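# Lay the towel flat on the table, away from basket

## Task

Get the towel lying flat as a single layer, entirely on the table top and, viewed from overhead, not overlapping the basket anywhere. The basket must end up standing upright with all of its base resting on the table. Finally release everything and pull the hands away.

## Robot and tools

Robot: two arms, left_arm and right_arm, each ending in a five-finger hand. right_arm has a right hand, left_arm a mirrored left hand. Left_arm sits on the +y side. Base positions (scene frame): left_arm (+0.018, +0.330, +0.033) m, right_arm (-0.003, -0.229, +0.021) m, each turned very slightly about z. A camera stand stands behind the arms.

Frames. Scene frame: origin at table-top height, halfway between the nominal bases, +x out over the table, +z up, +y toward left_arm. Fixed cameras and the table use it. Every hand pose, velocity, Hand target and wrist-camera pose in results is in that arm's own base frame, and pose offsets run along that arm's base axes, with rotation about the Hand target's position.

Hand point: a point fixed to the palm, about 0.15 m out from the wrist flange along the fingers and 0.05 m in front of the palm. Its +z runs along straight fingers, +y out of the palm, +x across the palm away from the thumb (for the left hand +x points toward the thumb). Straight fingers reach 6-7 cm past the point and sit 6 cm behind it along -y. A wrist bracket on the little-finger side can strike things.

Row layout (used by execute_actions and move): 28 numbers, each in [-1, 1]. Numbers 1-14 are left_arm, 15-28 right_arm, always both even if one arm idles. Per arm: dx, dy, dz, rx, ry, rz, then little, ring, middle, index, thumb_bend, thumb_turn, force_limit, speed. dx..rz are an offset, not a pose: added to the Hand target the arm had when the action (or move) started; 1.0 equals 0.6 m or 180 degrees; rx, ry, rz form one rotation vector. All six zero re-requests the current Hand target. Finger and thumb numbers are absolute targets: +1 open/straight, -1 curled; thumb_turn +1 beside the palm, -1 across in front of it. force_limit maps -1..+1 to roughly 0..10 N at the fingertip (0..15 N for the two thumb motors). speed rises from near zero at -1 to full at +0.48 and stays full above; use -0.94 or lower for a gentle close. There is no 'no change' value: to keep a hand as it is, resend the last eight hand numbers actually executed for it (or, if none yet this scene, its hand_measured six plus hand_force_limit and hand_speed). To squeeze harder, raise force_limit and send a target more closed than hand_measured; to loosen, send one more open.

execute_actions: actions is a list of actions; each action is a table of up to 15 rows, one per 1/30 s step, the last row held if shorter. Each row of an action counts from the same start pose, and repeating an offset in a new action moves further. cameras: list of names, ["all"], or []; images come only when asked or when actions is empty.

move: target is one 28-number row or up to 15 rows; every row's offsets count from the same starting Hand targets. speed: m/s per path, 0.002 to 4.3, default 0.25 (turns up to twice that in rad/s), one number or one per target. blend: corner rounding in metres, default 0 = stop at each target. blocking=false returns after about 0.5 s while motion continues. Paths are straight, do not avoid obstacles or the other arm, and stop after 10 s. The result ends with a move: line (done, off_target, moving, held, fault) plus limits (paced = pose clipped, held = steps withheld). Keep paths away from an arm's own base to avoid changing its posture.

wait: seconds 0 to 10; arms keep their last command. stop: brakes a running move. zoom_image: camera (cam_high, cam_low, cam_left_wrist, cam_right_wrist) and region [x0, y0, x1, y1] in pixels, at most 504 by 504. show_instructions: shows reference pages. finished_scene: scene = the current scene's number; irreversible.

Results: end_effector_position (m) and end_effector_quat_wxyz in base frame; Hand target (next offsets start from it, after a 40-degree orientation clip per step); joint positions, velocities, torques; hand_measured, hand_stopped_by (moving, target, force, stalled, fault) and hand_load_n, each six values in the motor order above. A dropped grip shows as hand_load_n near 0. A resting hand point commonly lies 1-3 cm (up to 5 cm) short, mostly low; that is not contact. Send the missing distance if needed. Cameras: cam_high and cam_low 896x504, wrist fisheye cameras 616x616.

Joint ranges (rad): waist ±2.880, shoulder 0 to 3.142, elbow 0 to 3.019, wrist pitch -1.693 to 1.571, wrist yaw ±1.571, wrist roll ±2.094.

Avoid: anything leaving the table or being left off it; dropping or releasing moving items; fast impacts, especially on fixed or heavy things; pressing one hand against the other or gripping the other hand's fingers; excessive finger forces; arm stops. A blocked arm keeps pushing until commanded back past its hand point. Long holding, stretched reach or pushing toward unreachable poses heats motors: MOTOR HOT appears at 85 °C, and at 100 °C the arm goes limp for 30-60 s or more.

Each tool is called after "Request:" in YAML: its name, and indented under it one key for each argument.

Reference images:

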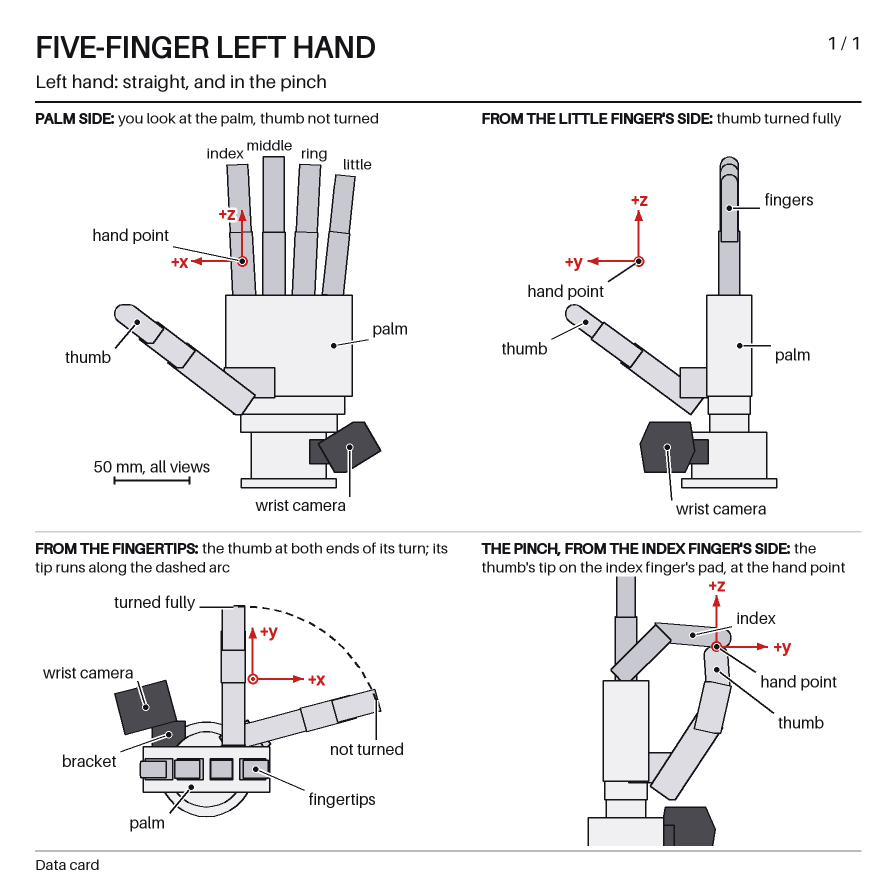

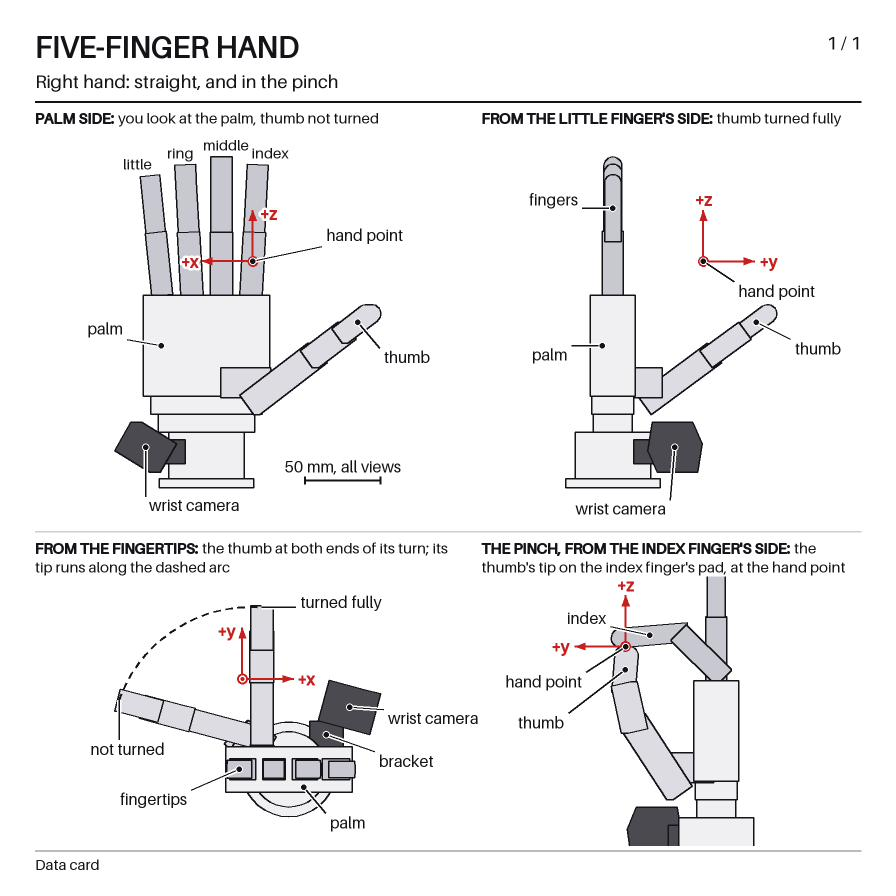

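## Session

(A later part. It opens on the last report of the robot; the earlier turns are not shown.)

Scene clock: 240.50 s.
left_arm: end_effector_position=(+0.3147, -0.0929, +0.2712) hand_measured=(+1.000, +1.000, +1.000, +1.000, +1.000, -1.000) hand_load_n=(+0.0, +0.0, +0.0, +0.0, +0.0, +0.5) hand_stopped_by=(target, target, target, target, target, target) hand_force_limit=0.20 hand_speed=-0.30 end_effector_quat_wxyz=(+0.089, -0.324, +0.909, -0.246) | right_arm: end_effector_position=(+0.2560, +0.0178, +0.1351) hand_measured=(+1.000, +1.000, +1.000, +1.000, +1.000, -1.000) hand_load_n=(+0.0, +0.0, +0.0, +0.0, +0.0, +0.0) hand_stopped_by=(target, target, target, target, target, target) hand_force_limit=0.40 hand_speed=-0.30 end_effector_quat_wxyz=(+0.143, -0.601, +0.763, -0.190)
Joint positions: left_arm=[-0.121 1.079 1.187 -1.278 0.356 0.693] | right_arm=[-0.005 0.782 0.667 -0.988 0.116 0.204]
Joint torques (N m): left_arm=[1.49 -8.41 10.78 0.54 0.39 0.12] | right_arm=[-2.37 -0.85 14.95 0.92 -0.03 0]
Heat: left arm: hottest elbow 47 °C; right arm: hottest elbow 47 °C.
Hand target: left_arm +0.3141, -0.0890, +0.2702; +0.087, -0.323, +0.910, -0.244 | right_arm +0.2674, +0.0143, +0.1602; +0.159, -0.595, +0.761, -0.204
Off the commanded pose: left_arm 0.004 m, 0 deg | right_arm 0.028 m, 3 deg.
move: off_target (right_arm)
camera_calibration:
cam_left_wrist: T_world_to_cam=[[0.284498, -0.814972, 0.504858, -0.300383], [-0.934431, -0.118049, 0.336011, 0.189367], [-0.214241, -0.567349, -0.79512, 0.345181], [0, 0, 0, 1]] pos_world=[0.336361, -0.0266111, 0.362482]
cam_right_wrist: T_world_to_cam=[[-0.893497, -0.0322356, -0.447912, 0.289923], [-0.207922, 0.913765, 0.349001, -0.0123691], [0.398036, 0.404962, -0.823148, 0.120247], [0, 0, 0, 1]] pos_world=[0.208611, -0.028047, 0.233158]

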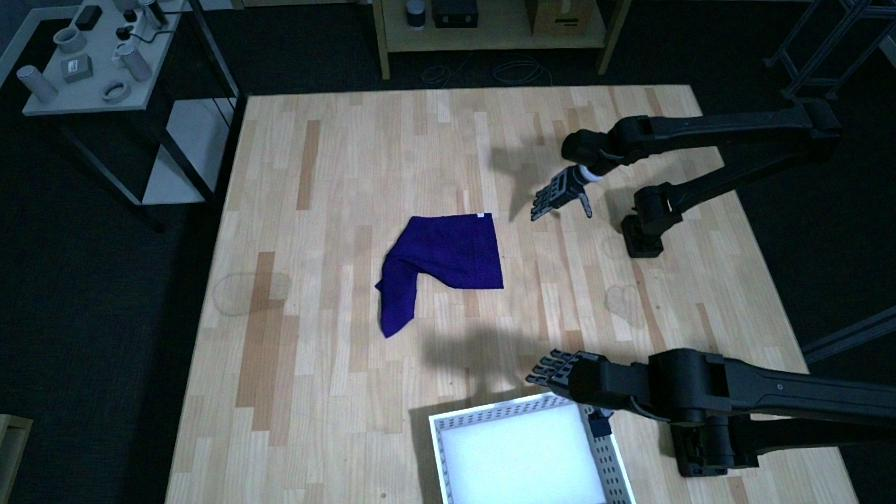

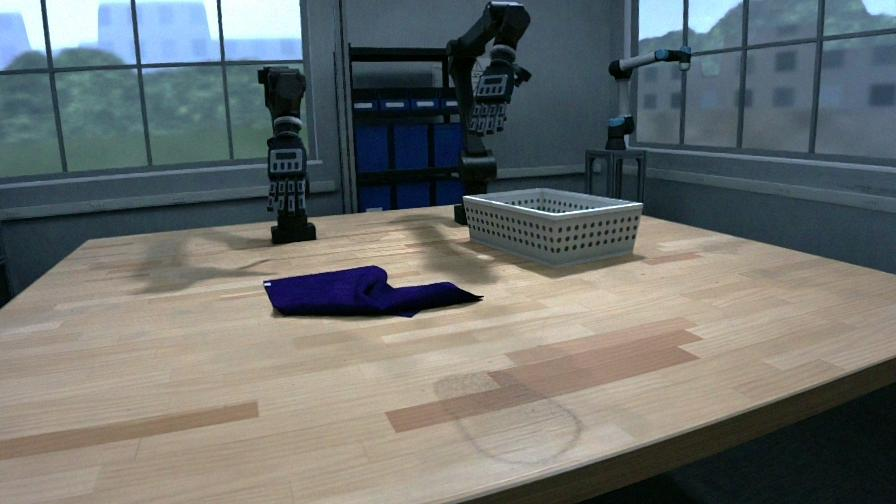

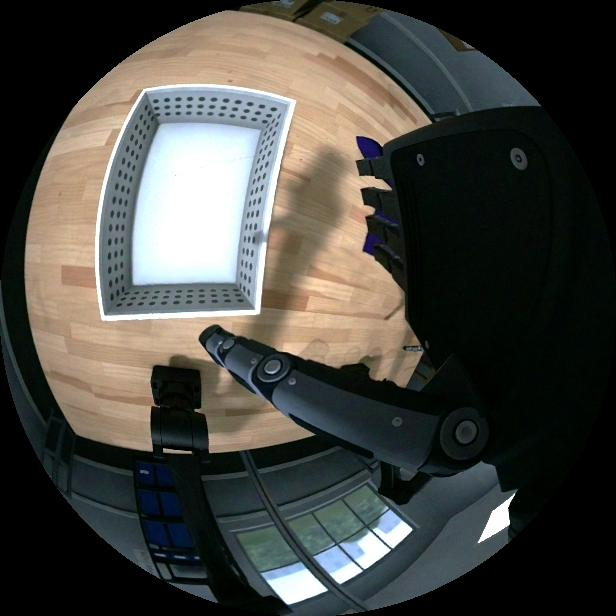

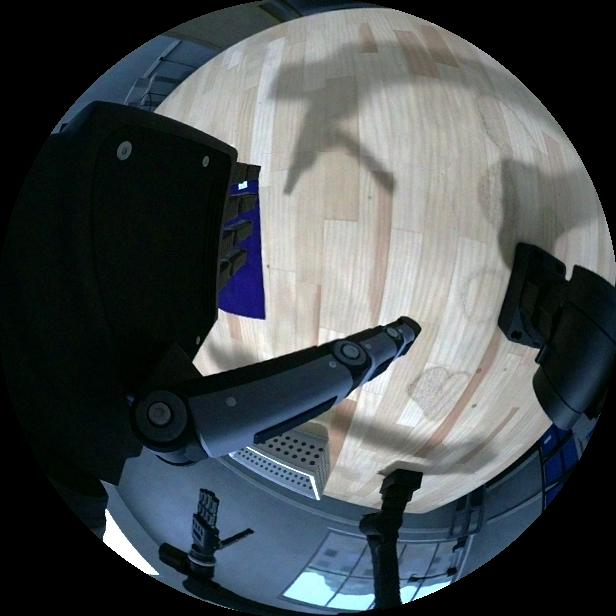

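Request:
move:
  target:
    - [0.28,-0.611,-0.2,0,0,0,1,1,1,1,1,-1,0.2,-0.3,0.321,-0.12,-0.067,-0.0274,-0.1363,0.0272,-1,-1,0.3,0.3,1,-1,0.4,-0.3]
    - [0.28,-0.611,-0.55,0,0,0,1,1,1,1,1,-1,0.2,-0.3,0.321,-0.12,-0.167,-0.0274,-0.1363,0.0272,-1,-1,0.3,0.3,1,-1,0.4,-0.3]
  speed: [0.3,0.15]
  cameras: ["all"]

Request:
zoom_image:
  camera: "cam_high"
  region: [350, 180, 530, 360]

Request:
zoom_image:
  camera: "cam_right_wrist"
  region: [180, 120, 500, 440]

Scene clock: 247.63 s.
left_arm: end_effector_position=(+0.4949, -0.4627, -0.0028) hand_measured=(+1.000, +1.000, +1.000, +1.000, +1.000, -1.000) hand_load_n=(-0.5, +0.0, +0.0, +0.0, +0.0, +0.0) hand_stopped_by=(target, target, target, target, target, target) hand_force_limit=0.20 hand_speed=-0.30 end_effector_quat_wxyz=(+0.109, -0.312, +0.901, -0.280) | right_arm: end_effector_position=(+0.4583, -0.0518, +0.0650) hand_measured=(-1.000, -1.000, +0.300, +0.300, +1.000, -1.000) hand_load_n=(+0.0, +0.0, +0.0, +0.0, +0.0, +0.0) hand_stopped_by=(target, target, target, target, target, target) hand_force_limit=0.40 hand_speed=-0.30 end_effector_quat_wxyz=(+0.302, -0.577, +0.674, -0.348)
Joint positions: left_arm=[-0.694 2.02 1.501 -0.448 0.099 0.179] | right_arm=[-0.191 1.292 0.597 0.081 -0.034 -0.018]
Joint torques (N m): left_arm=[0.44 -17.61 8.49 1.16 -0.1 -0.17] | right_arm=[-2.49 -4.07 9.01 2.95 -0.11 0.03]
Heat: left arm: hottest elbow 47 °C; right arm: hottest elbow 47 °C.
Hand target: left_arm +0.4819, -0.4556, -0.0599; +0.087, -0.323, +0.910, -0.244 | right_arm +0.4599, -0.0577, +0.0599; +0.300, -0.576, +0.675, -0.351
Off the commanded pose: left_arm 0.059 m, 5 deg | right_arm 0.008 m, 0 deg.
move: off_target (left_arm)
camera_calibration:
cam_left_wrist: T_world_to_cam=[[0.239235, -0.791245, 0.56276, -0.481095], [-0.955925, -0.0903304, 0.279369, 0.429465], [-0.170215, -0.604791, -0.777981, -0.0829779], [0, 0, 0, 1]] pos_world=[0.511507, -0.392055, 0.0862066]
cam_right_wrist: T_world_to_cam=[[-0.58654, -0.147359, -0.796402, 0.313068], [-0.403548, 0.90573, 0.12962, 0.221228], [0.702225, 0.397414, -0.590713, -0.144707], [0, 0, 0, 1]] pos_world=[0.37452, -0.0967312, 0.135172]

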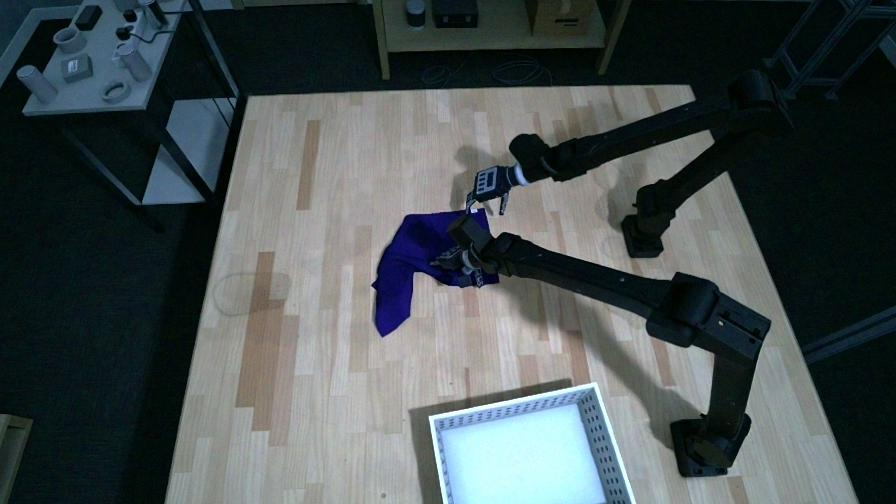

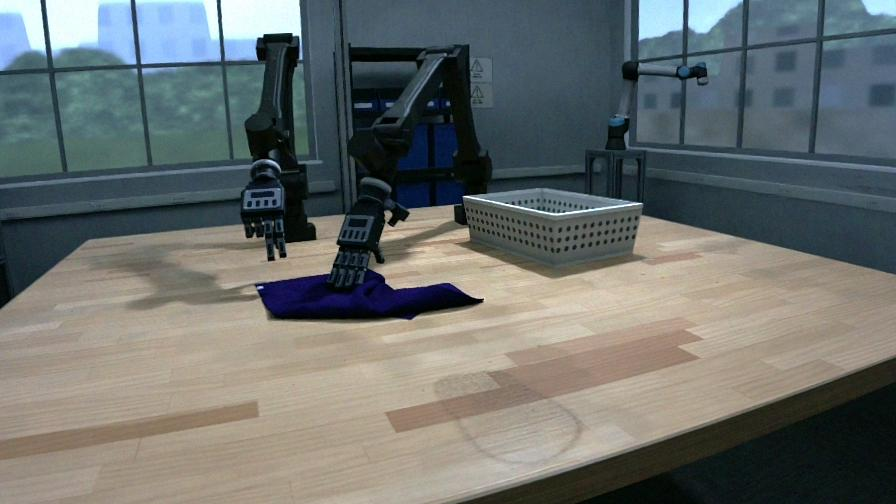

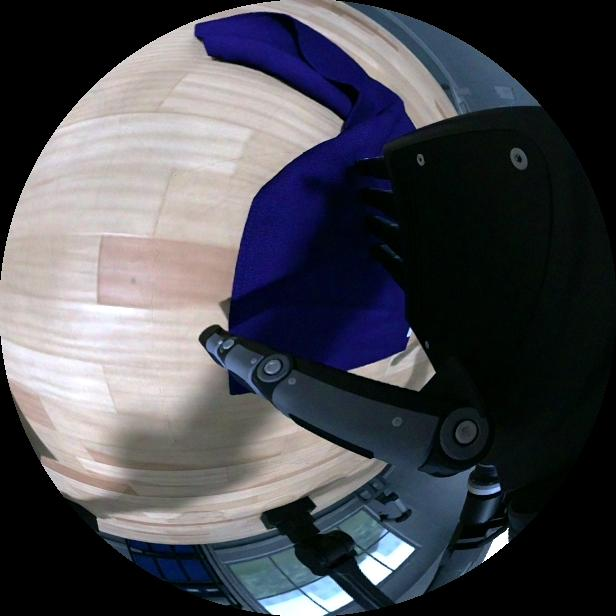

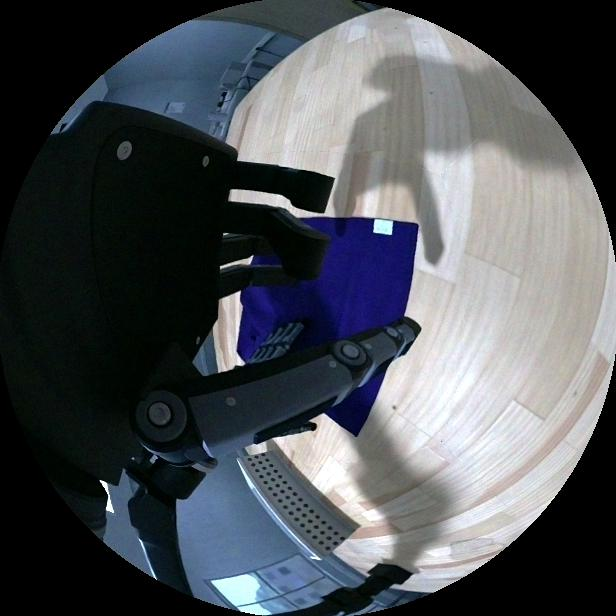

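Scaled by 2.800 from the camera's 896x504 image, which has a finer 1280x720 frame.

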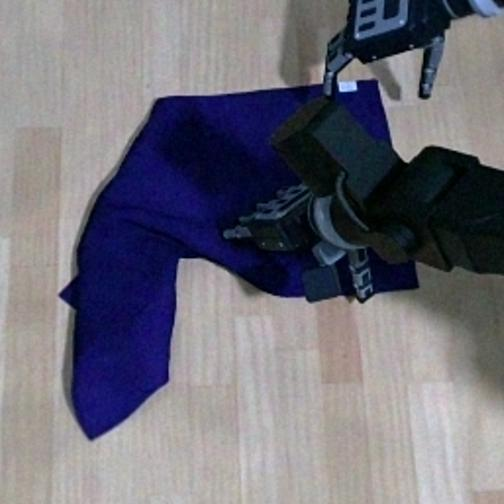

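Scaled by 1.575 from the camera's 616x616 image, which has a finer 880x880 frame.

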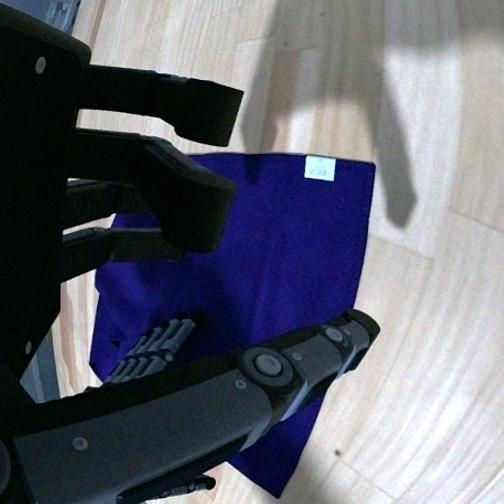

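Request:
move:
  target:
    - [0,0,0,0,0,0,1,1,1,1,1,-1,0.2,-0.3,0.072,-0.033,0,0,0,0,-1,-1,0.3,0.3,1,-1,0.4,-0.3]
    - [0,0,0,0,0,0,1,1,1,1,1,-1,0.2,-0.3,0.072,-0.033,-0.055,0,0,0,-1,-1,0.3,0.3,1,-1,0.4,-0.3]
  speed: 0.15
  cameras: ["cam_high","cam_low","cam_right_wrist"]

Request:
zoom_image:
  camera: "cam_high"
  region: [420, 170, 520, 270]

Request:
zoom_image:
  camera: "cam_right_wrist"
  region: [180, 120, 500, 440]

Request:
zoom_image:
  camera: "cam_low"
  region: [200, 180, 420, 340]

Scene clock: 250.77 s.
left_arm: end_effector_position=(+0.4949, -0.4627, -0.0028) hand_measured=(+1.000, +1.000, +1.000, +1.000, +1.000, -1.000) hand_load_n=(+0.0, +0.5, +0.5, +0.0, -0.5, +0.0) hand_stopped_by=(target, target, target, target, target, target) hand_force_limit=0.20 hand_speed=-0.30 end_effector_quat_wxyz=(+0.109, -0.312, +0.901, -0.280) | right_arm: end_effector_position=(+0.4979, -0.0708, +0.0287) hand_measured=(-1.000, -1.000, +0.300, +0.300, +1.000, -1.000) hand_load_n=(+0.0, +0.0, +0.0, +0.0, +0.0, +0.0) hand_stopped_by=(target, target, target, target, target, target) hand_force_limit=0.40 hand_speed=-0.30 end_effector_quat_wxyz=(+0.299, -0.578, +0.676, -0.345)
Joint positions: left_arm=[-0.694 2.02 1.501 -0.448 0.099 0.179] | right_arm=[-0.22 1.493 0.674 0.196 -0.057 -0.034]
Joint torques (N m): left_arm=[0.38 -17.61 8.43 1.22 -0.1 -0.15] | right_arm=[-2.02 -6.53 8.91 2.91 -0.12 -0.03]
Heat: left arm: hottest elbow 46 °C; right arm: hottest elbow 47 °C.
Hand target: left_arm +0.4819, -0.4556, -0.0599; +0.087, -0.323, +0.910, -0.244 | right_arm +0.5031, -0.0775, +0.0269; +0.300, -0.576, +0.675, -0.351
Off the commanded pose: left_arm 0.059 m, 5 deg | right_arm 0.009 m, 1 deg.
move: off_target (left_arm)
camera_calibration:
cam_right_wrist: T_world_to_cam=[[-0.593783, -0.145069, -0.79144, 0.308274], [-0.40139, 0.905889, 0.135098, 0.257854], [0.697358, 0.397895, -0.59613, -0.183803], [0, 0, 0, 1]] pos_world=[0.414724, -0.115732, 0.099574]
Images, in order (width x height): cam_high 896x504, cam_low 896x504, cam_right_wrist 616x616.

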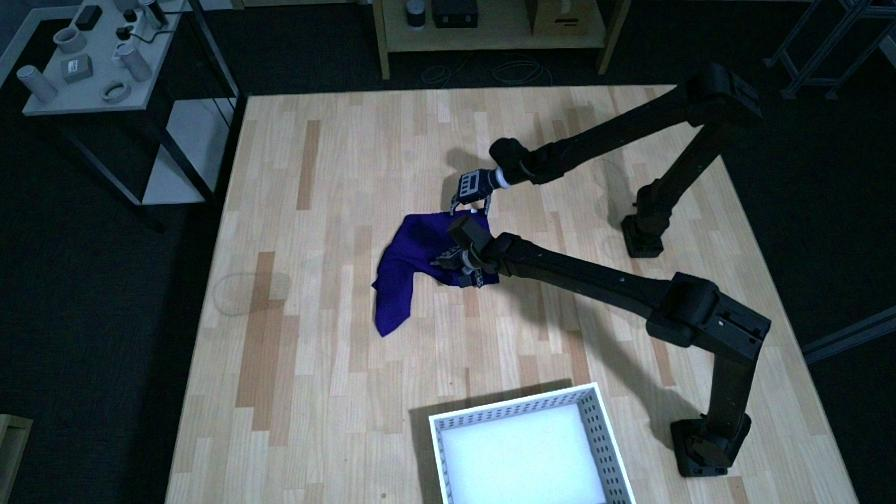

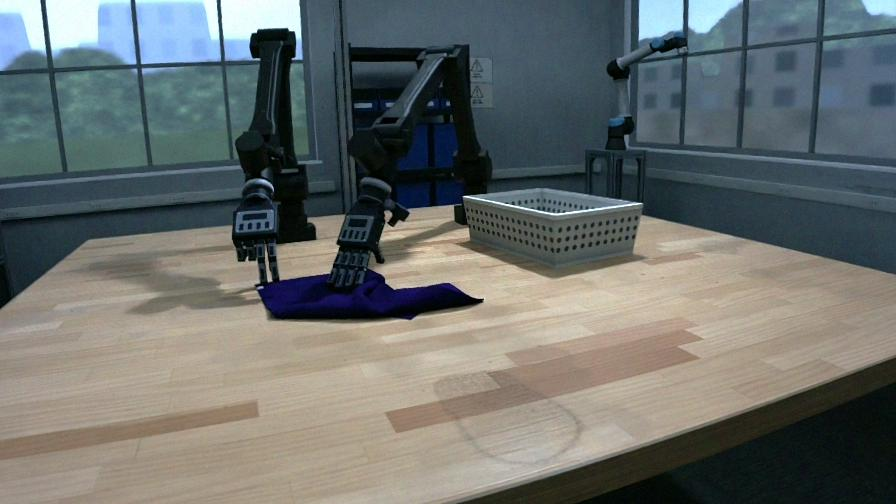

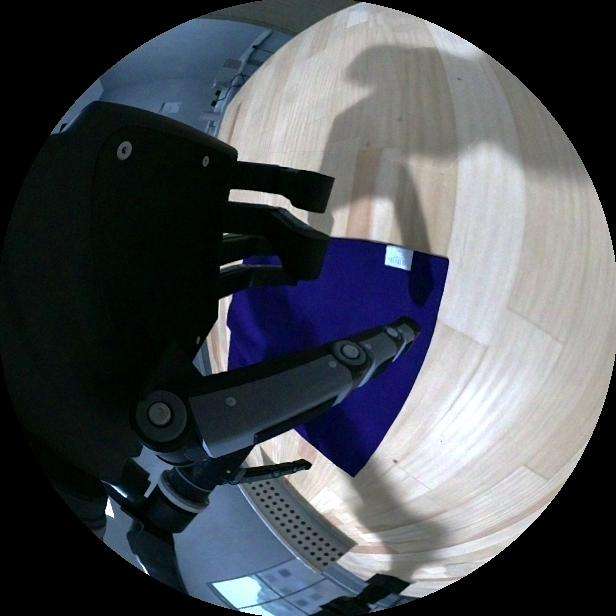

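Scaled by 5.040 from the camera's 896x504 image, which has a finer 1280x720 frame.

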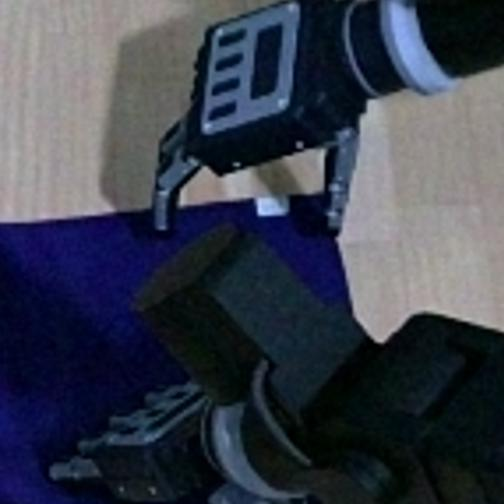

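Scaled by 1.575 from the camera's 616x616 image, which has a finer 880x880 frame.

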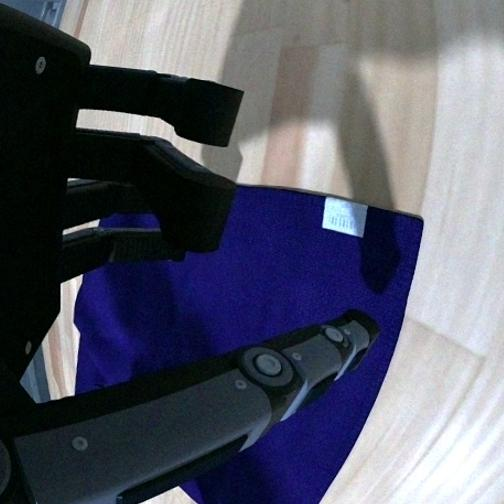

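Scaled by 2.291 from the camera's 896x504 image, which has a finer 1280x720 frame.

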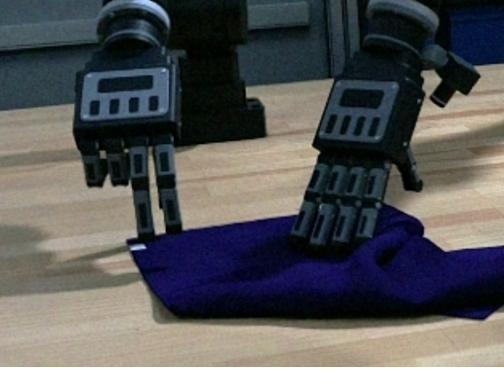

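Request:
move:
  target:
    - [0,0,0,0,0,0,1,1,1,1,1,-1,0.2,-0.3,0.008,0.042,0,0,0,0,-1,-1,0.3,0.3,1,-1,0.4,-0.3]
    - [0,0,0,0,0,0,1,1,1,1,1,-1,0.2,-0.3,0.008,0.042,-0.078,0,0,0,-1,-1,0.3,0.3,1,-1,0.4,-0.3]
  speed: 0.12
  cameras: ["cam_high","cam_low","cam_right_wrist"]

Request:
zoom_image:
  camera: "cam_high"
  region: [420, 170, 520, 270]

Request:
zoom_image:
  camera: "cam_low"
  region: [200, 180, 420, 340]

Scene clock: 253.53 s.
left_arm: end_effector_position=(+0.4955, -0.4633, -0.0029) hand_measured=(+1.000, +1.000, +1.000, +1.000, +1.000, -1.000) hand_load_n=(+0.0, +0.0, +0.5, +0.0, +0.0, +0.0) hand_stopped_by=(target, target, target, target, target, target) hand_force_limit=0.20 hand_speed=-0.30 end_effector_quat_wxyz=(+0.109, -0.312, +0.901, -0.281) | right_arm: end_effector_position=(+0.5155, -0.0581, +0.0059) hand_measured=(-1.000, -1.000, +0.300, +0.300, +1.000, -1.000) hand_load_n=(+0.0, +0.0, +0.0, +0.0, +0.5, -0.5) hand_stopped_by=(target, target, target, target, target, target) hand_force_limit=0.40 hand_speed=-0.30 end_effector_quat_wxyz=(+0.311, -0.568, +0.668, -0.366)
Joint positions: left_arm=[-0.694 2.021 1.501 -0.445 0.099 0.179] | right_arm=[-0.174 1.59 0.656 0.366 -0.01 -0.006]
Joint torques (N m): left_arm=[0.56 -17.61 8.47 1.06 -0.11 -0.17] | right_arm=[-0.5 -3.96 6.76 2.56 0.21 0.11]
Heat: left arm: hottest elbow 46 °C; right arm: hottest elbow 46 °C.
Hand target: left_arm +0.4819, -0.4556, -0.0598; +0.087, -0.323, +0.910, -0.245 | right_arm +0.5079, -0.0524, -0.0199; +0.300, -0.576, +0.675, -0.351
Off the commanded pose: left_arm 0.059 m, 5 deg | right_arm 0.027 m, 3 deg.
move: off_target (left_arm, right_arm)
camera_calibration:
cam_right_wrist: T_world_to_cam=[[-0.551784, -0.151832, -0.82005, 0.28061], [-0.399817, 0.911087, 0.100336, 0.256251], [0.731902, 0.383234, -0.563428, -0.233643], [0, 0, 0, 1]] pos_world=[0.428293, -0.101322, 0.0727621]
Images, in order (width x height): cam_high 896x504, cam_low 896x504, cam_right_wrist 616x616.

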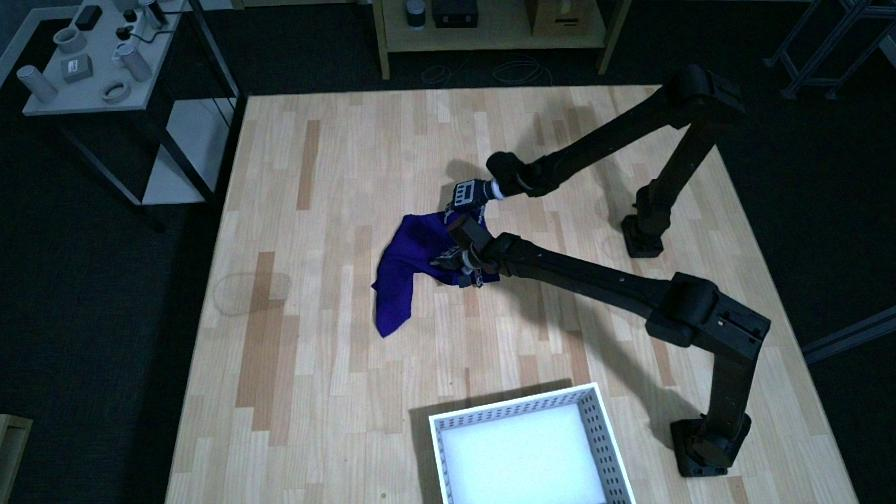

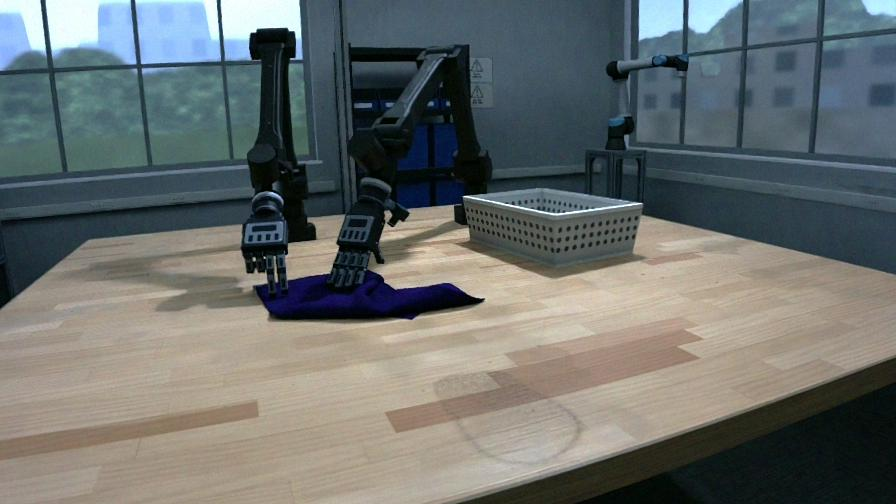

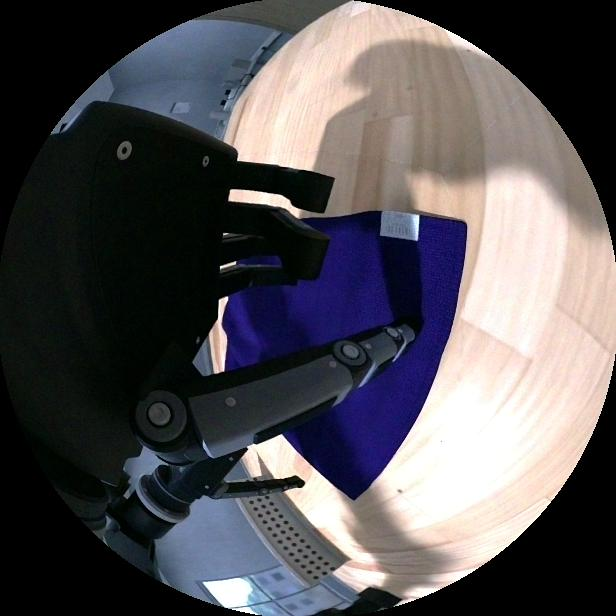

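Scaled by 5.040 from the camera's 896x504 image, which has a finer 1280x720 frame.

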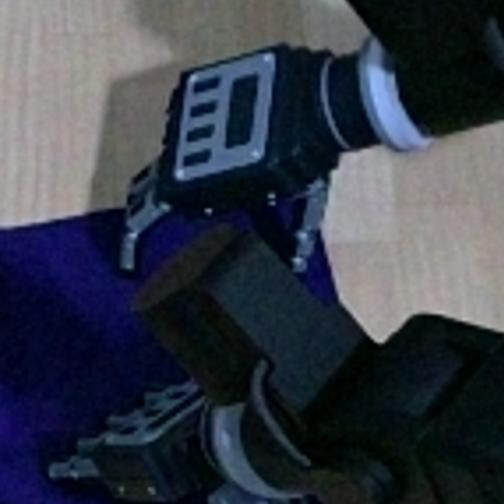

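Scaled by 2.291 from the camera's 896x504 image, which has a finer 1280x720 frame.

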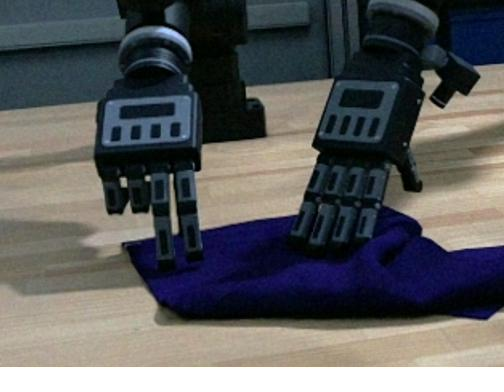

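Request:
execute_actions:
  actions:
    - [[0,0,0,0,0,0,1,1,1,1,1,-1,0.2,-0.3,0,0,-0.014,-0.0011,-0.0071,0,-1,-1,0.2,0.2,0.85,-1,0.4,-0.88]]
    - [[0,0,0,0,0,0,1,1,1,1,1,-1,0.2,-0.3,0,0,-0.014,-0.0011,-0.0071,0,-1,-1,0.1,0.1,0.7,-1,0.4,-0.88]]
    - [[0,0,0,0,0,0,1,1,1,1,1,-1,0.2,-0.3,0,0,-0.014,-0.0011,-0.0071,0,-1,-1,0,0,0.55,-1,0.4,-0.88]]
    - [[0,0,0,0,0,0,1,1,1,1,1,-1,0.2,-0.3,0,0,-0.014,-0.0011,-0.0071,0,-1,-1,-0.1,-0.1,0.45,-1,0.4,-0.88]]
  cameras: ["cam_high","cam_low","cam_right_wrist"]

Request:
zoom_image:
  camera: "cam_low"
  region: [200, 180, 420, 340]

Request:
zoom_image:
  camera: "cam_right_wrist"
  region: [180, 120, 500, 440]

Scene clock: 257.87 s.
left_arm: end_effector_position=(+0.4955, -0.4633, -0.0029) hand_measured=(+1.000, +1.000, +1.000, +1.000, +1.000, -1.000) hand_load_n=(+0.0, +0.0, +0.5, +0.0, +0.0, +0.5) hand_stopped_by=(target, target, target, target, target, target) hand_force_limit=0.20 hand_speed=-0.30 end_effector_quat_wxyz=(+0.109, -0.312, +0.901, -0.281) | right_arm: end_effector_position=(+0.5301, -0.0598, +0.0008) hand_measured=(-1.000, -1.000, -0.100, -0.100, +0.448, -1.000) hand_load_n=(+0.0, +0.0, +0.0, +0.0, -1.5, -0.5) hand_stopped_by=(target, target, target, target, target, target) hand_force_limit=0.40 hand_speed=-0.88 end_effector_quat_wxyz=(+0.359, -0.537, +0.639, -0.418)
Joint positions: left_arm=[-0.694 2.021 1.501 -0.445 0.099 0.179] | right_arm=[-0.174 1.682 0.596 0.682 -0.01 0.007]
Joint torques (N m): left_arm=[0.62 -17.44 8.49 1.07 -0.1 -0.18] | right_arm=[-0.44 -3.43 4.42 1.26 0.12 0.02]
Heat: left arm: hottest elbow 46 °C; right arm: hottest elbow 46 °C.
Hand target: left_arm +0.4819, -0.4556, -0.0598; +0.087, -0.322, +0.910, -0.245 | right_arm +0.5081, -0.0524, -0.0533; +0.326, -0.561, +0.658, -0.381
Off the commanded pose: left_arm 0.059 m, 5 deg | right_arm 0.059 m, 7 deg.
Step readings (end_effector_position of left_arm | right_arm):
0: (+0.4955, -0.4633, -0.0029) | (+0.5156, -0.0581, +0.0060)
1: (+0.4955, -0.4633, -0.0029) | (+0.5157, -0.0581, +0.0059)
2: (+0.4955, -0.4633, -0.0029) | (+0.5162, -0.0582, +0.0060)
4: (+0.4955, -0.4633, -0.0029) | (+0.5180, -0.0585, +0.0065)
8: (+0.4955, -0.4633, -0.0029) | (+0.5204, -0.0588, +0.0074)
15: (+0.4955, -0.4633, -0.0029) | (+0.5214, -0.0589, +0.0074)
16: (+0.4955, -0.4633, -0.0029) | (+0.5214, -0.0589, +0.0074)
17: (+0.4955, -0.4633, -0.0029) | (+0.5220, -0.0590, +0.0075)
19: (+0.4955, -0.4633, -0.0029) | (+0.5233, -0.0592, +0.0078)
23: (+0.4955, -0.4633, -0.0029) | (+0.5251, -0.0594, +0.0081)
30: (+0.4955, -0.4633, -0.0029) | (+0.5261, -0.0596, +0.0081)
31: (+0.4955, -0.4633, -0.0029) | (+0.5261, -0.0596, +0.0080)
32: (+0.4955, -0.4633, -0.0029) | (+0.5264, -0.0596, +0.0079)
34: (+0.4955, -0.4633, -0.0029) | (+0.5276, -0.0598, +0.0080)
38: (+0.4955, -0.4633, -0.0029) | (+0.5294, -0.0600, +0.0082)
45: (+0.4955, -0.4633, -0.0029) | (+0.5301, -0.0601, +0.0078)
46: (+0.4955, -0.4633, -0.0029) | (+0.5300, -0.0600, +0.0077)
47: (+0.4955, -0.4633, -0.0029) | (+0.5303, -0.0601, +0.0076)
49: (+0.4955, -0.4633, -0.0029) | (+0.5313, -0.0602, +0.0076)
53: (+0.4955, -0.4633, -0.0029) | (+0.5330, -0.0604, +0.0076)
60: (+0.4955, -0.4633, -0.0029) | (+0.5335, -0.0604, +0.0070)
camera_calibration:
cam_right_wrist: T_world_to_cam=[[-0.412445, -0.163179, -0.896249, 0.209719], [-0.404167, 0.914478, 0.0194959, 0.266722], [0.816418, 0.370275, -0.443123, -0.292156], [0, 0, 0, 1]] pos_world=[0.432819, -0.101512, 0.0532998]
Images, in order (width x height): cam_high 896x504, cam_low 896x504, cam_right_wrist 616x616.

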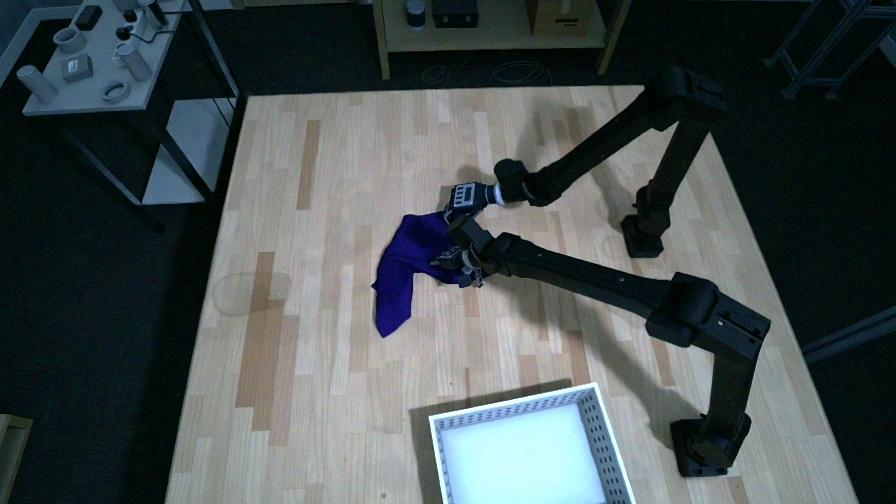

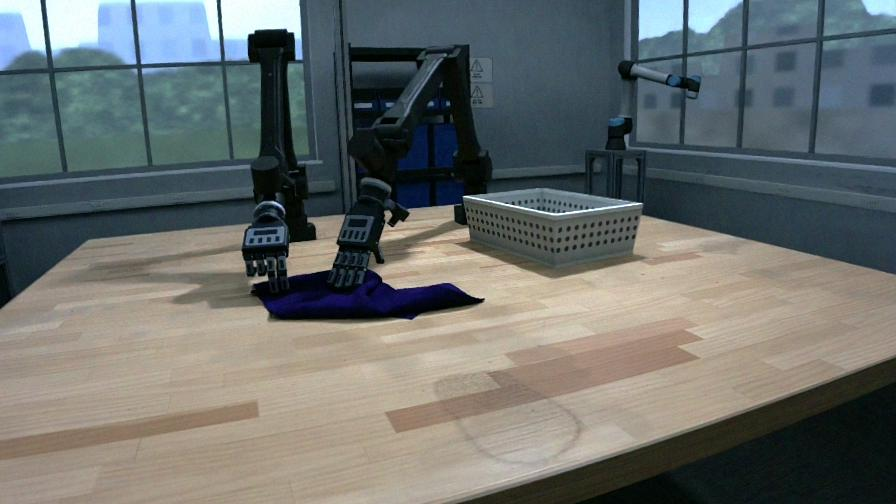

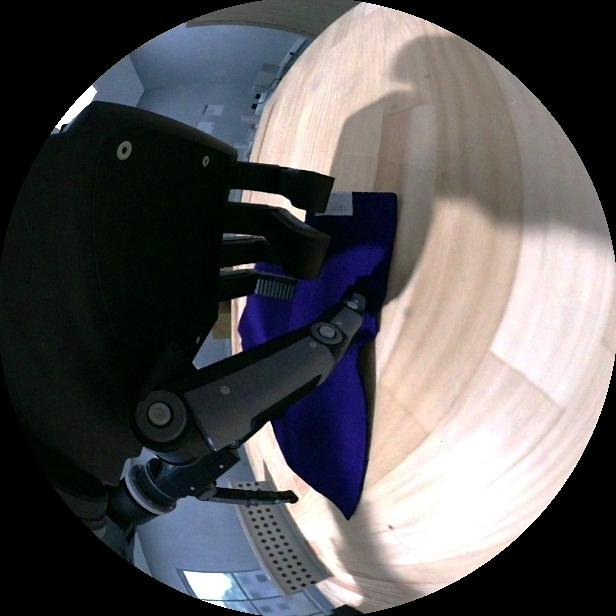

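Scaled by 2.291 from the camera's 896x504 image, which has a finer 1280x720 frame.

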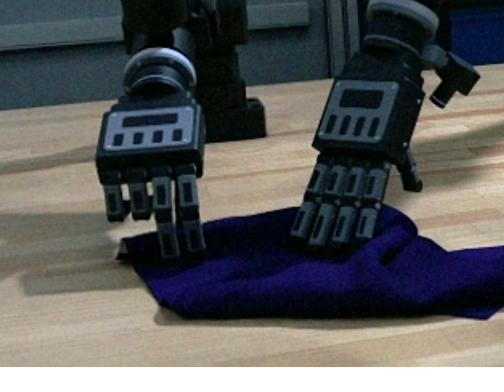

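Scaled by 1.575 from the camera's 616x616 image, which has a finer 880x880 frame.

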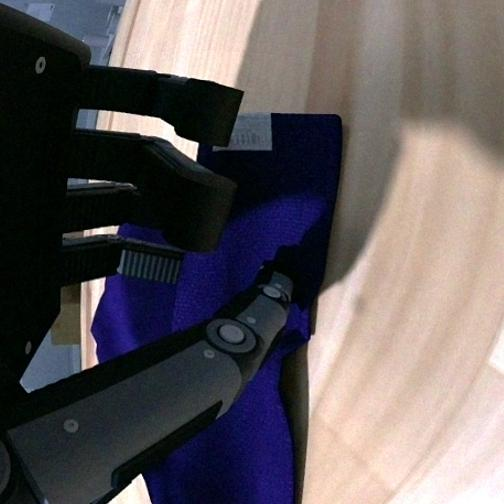

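Request:
execute_actions:
  actions:
    - [[0,0,0,0,0,0,1,1,1,1,1,-1,0.2,-0.3,0,0,-0.012,-0.0011,-0.0071,0,-1,-1,-0.2,-0.2,0.35,-1,0.4,-0.88]]
    - [[0,0,0,0,0,0,1,1,1,1,1,-1,0.2,-0.3,0,0,-0.012,-0.0011,-0.0071,0,-1,-1,-0.3,-0.3,0.25,-1,0.4,-0.88]]
    - [[0,0,0,0,0,0,1,1,1,1,1,-1,0.2,-0.3,0,0,0,0,0,0,-1,-1,-0.7,-0.7,-0.25,-1,0.4,-0.88]]
    - [[0,0,0,0,0,0,1,1,1,1,1,-1,0.2,-0.3,0,0,0,0,0,0,-1,-1,-0.7,-0.7,-0.25,-1,0.4,-0.88]]
    - [[0,0,0,0,0,0,1,1,1,1,1,-1,0.2,-0.3,0,0,0,0,0,0,-1,-1,-0.7,-0.7,-0.25,-1,0.4,-0.88]]
  cameras: ["cam_high","cam_low","cam_right_wrist"]

Request:
zoom_image:
  camera: "cam_low"
  region: [200, 180, 420, 340]

Request:
zoom_image:
  camera: "cam_right_wrist"
  region: [180, 120, 500, 440]

Scene clock: 261.33 s.
left_arm: end_effector_position=(+0.4955, -0.4633, -0.0029) hand_measured=(+1.000, +1.000, +1.000, +1.000, +1.000, -1.000) hand_load_n=(+0.0, +0.0, +0.5, +0.0, +0.0, +0.0) hand_stopped_by=(target, target, target, target, target, target) hand_force_limit=0.20 hand_speed=-0.30 end_effector_quat_wxyz=(+0.109, -0.312, +0.901, -0.281) | right_arm: end_effector_position=(+0.5367, -0.0608, -0.0042) hand_measured=(-1.000, -1.000, -0.274, -0.330, +0.294, -1.000) hand_load_n=(+0.5, +0.0, +8.0, +7.5, +11.0, +1.0) hand_stopped_by=(target, target, force, force, force, target) hand_force_limit=0.40 hand_speed=-0.88 end_effector_quat_wxyz=(+0.378, -0.524, +0.623, -0.440)
Joint positions: left_arm=[-0.694 2.021 1.501 -0.445 0.099 0.178] | right_arm=[-0.174 1.748 0.58 0.835 -0.011 0.007]
Joint torques (N m): left_arm=[0.62 -17.32 8.47 1.05 -0.1 -0.17] | right_arm=[-0.15 -3.14 3.21 0.99 0.13 0.01]
Heat: left arm: hottest elbow 46 °C; right arm: hottest elbow 45 °C.
Hand target: left_arm +0.4819, -0.4556, -0.0598; +0.087, -0.323, +0.910, -0.245 | right_arm +0.5080, -0.0524, -0.0678; +0.339, -0.554, +0.650, -0.396
Off the commanded pose: left_arm 0.059 m, 5 deg | right_arm 0.070 m, 8 deg.
Step readings (end_effector_position of left_arm | right_arm):
0: (+0.4955, -0.4633, -0.0029) | (+0.5301, -0.0598, +0.0008)
1: (+0.4955, -0.4633, -0.0029) | (+0.5301, -0.0598, +0.0007)
2: (+0.4955, -0.4633, -0.0029) | (+0.5302, -0.0598, +0.0004)
4: (+0.4955, -0.4633, -0.0029) | (+0.5314, -0.0600, +0.0001)
8: (+0.4955, -0.4633, -0.0029) | (+0.5335, -0.0603, -0.0005)
15: (+0.4955, -0.4633, -0.0029) | (+0.5340, -0.0604, -0.0013)
16: (+0.4955, -0.4633, -0.0029) | (+0.5341, -0.0604, -0.0016)
17: (+0.4955, -0.4633, -0.0029) | (+0.5342, -0.0605, -0.0019)
19: (+0.4955, -0.4633, -0.0029) | (+0.5346, -0.0605, -0.0030)
23: (+0.4955, -0.4633, -0.0029) | (+0.5363, -0.0608, -0.0040)
30: (+0.4955, -0.4633, -0.0029) | (+0.5365, -0.0608, -0.0043)
31: (+0.4955, -0.4633, -0.0029) | (+0.5365, -0.0608, -0.0044)
32: (+0.4955, -0.4633, -0.0029) | (+0.5366, -0.0608, -0.0043)
34: (+0.4955, -0.4633, -0.0029) | (+0.5367, -0.0608, -0.0042)
38: (+0.4955, -0.4633, -0.0029) | (+0.5367, -0.0608, -0.0042)
45: (+0.4955, -0.4633, -0.0029) | (+0.5367, -0.0608, -0.0042)
46: (+0.4955, -0.4633, -0.0029) | (+0.5367, -0.0608, -0.0042)
47: (+0.4955, -0.4633, -0.0029) | (+0.5367, -0.0608, -0.0042)
49: (+0.4955, -0.4633, -0.0029) | (+0.5367, -0.0608, -0.0042)
53: (+0.4955, -0.4633, -0.0029) | (+0.5367, -0.0608, -0.0042)
60: (+0.4955, -0.4633, -0.0029) | (+0.5367, -0.0608, -0.0042)
61: (+0.4955, -0.4633, -0.0029) | (+0.5367, -0.0608, -0.0042)
62: (+0.4955, -0.4633, -0.0029) | (+0.5367, -0.0608, -0.0042)
64: (+0.4955, -0.4633, -0.0029) | (+0.5367, -0.0608, -0.0042)
68: (+0.4955, -0.4633, -0.0029) | (+0.5367, -0.0608, -0.0042)
75: (+0.4955, -0.4633, -0.0029) | (+0.5367, -0.0608, -0.0042)
camera_calibration:
cam_right_wrist: T_world_to_cam=[[-0.348132, -0.174, -0.921156, 0.172604], [-0.404383, 0.914373, -0.0198907, 0.270413], [0.845741, 0.365575, -0.388685, -0.31517], [0, 0, 0, 1]] pos_world=[0.435992, -0.102007, 0.041872]
Images, in order (width x height): cam_high 896x504, cam_low 896x504, cam_right_wrist 616x616.

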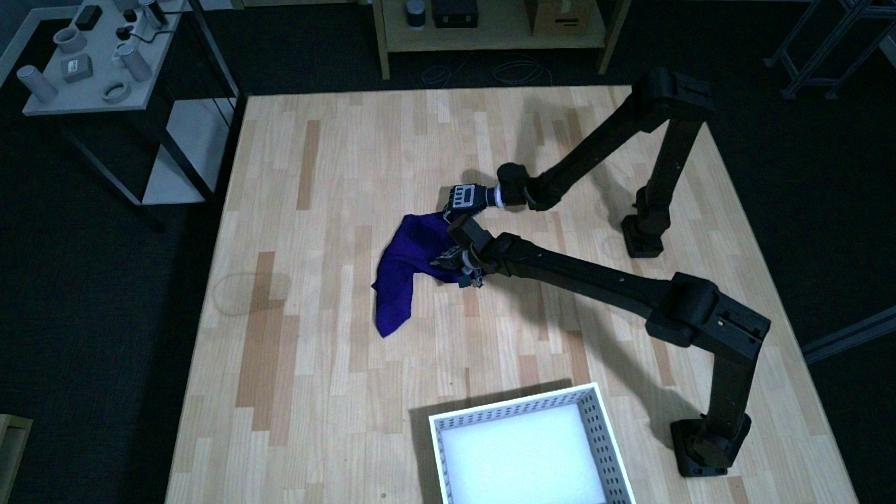

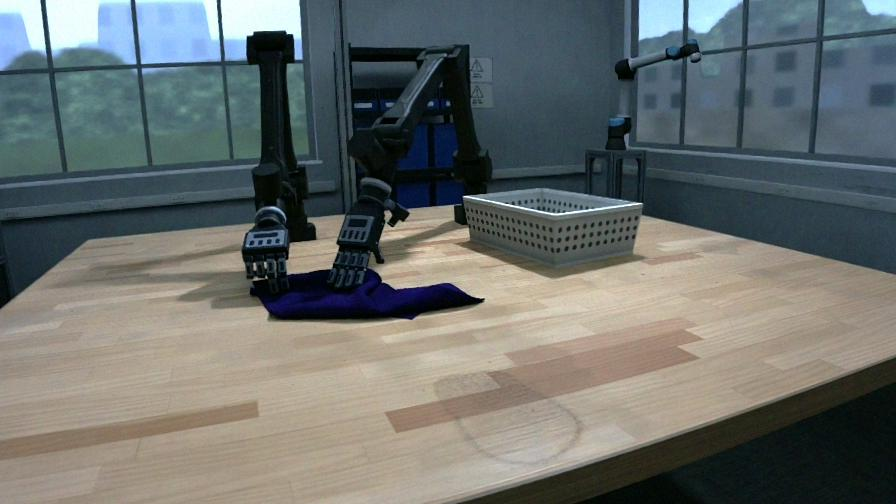

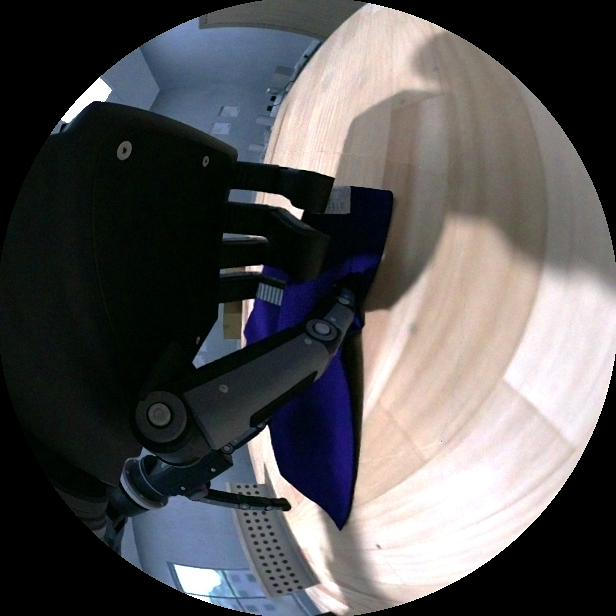

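Scaled by 2.291 from the camera's 896x504 image, which has a finer 1280x720 frame.

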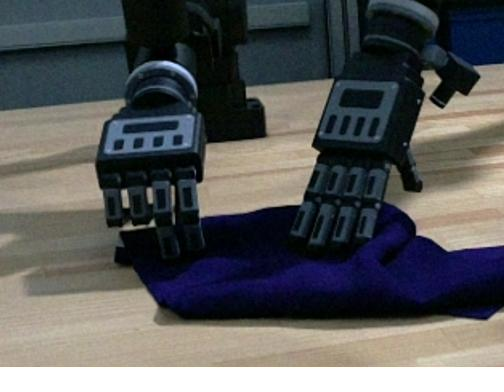

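Scaled by 1.575 from the camera's 616x616 image, which has a finer 880x880 frame.

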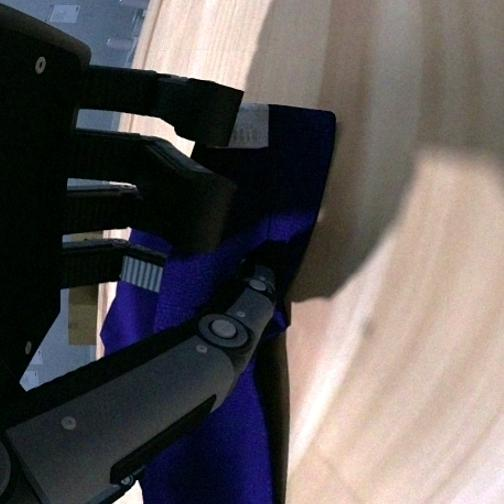

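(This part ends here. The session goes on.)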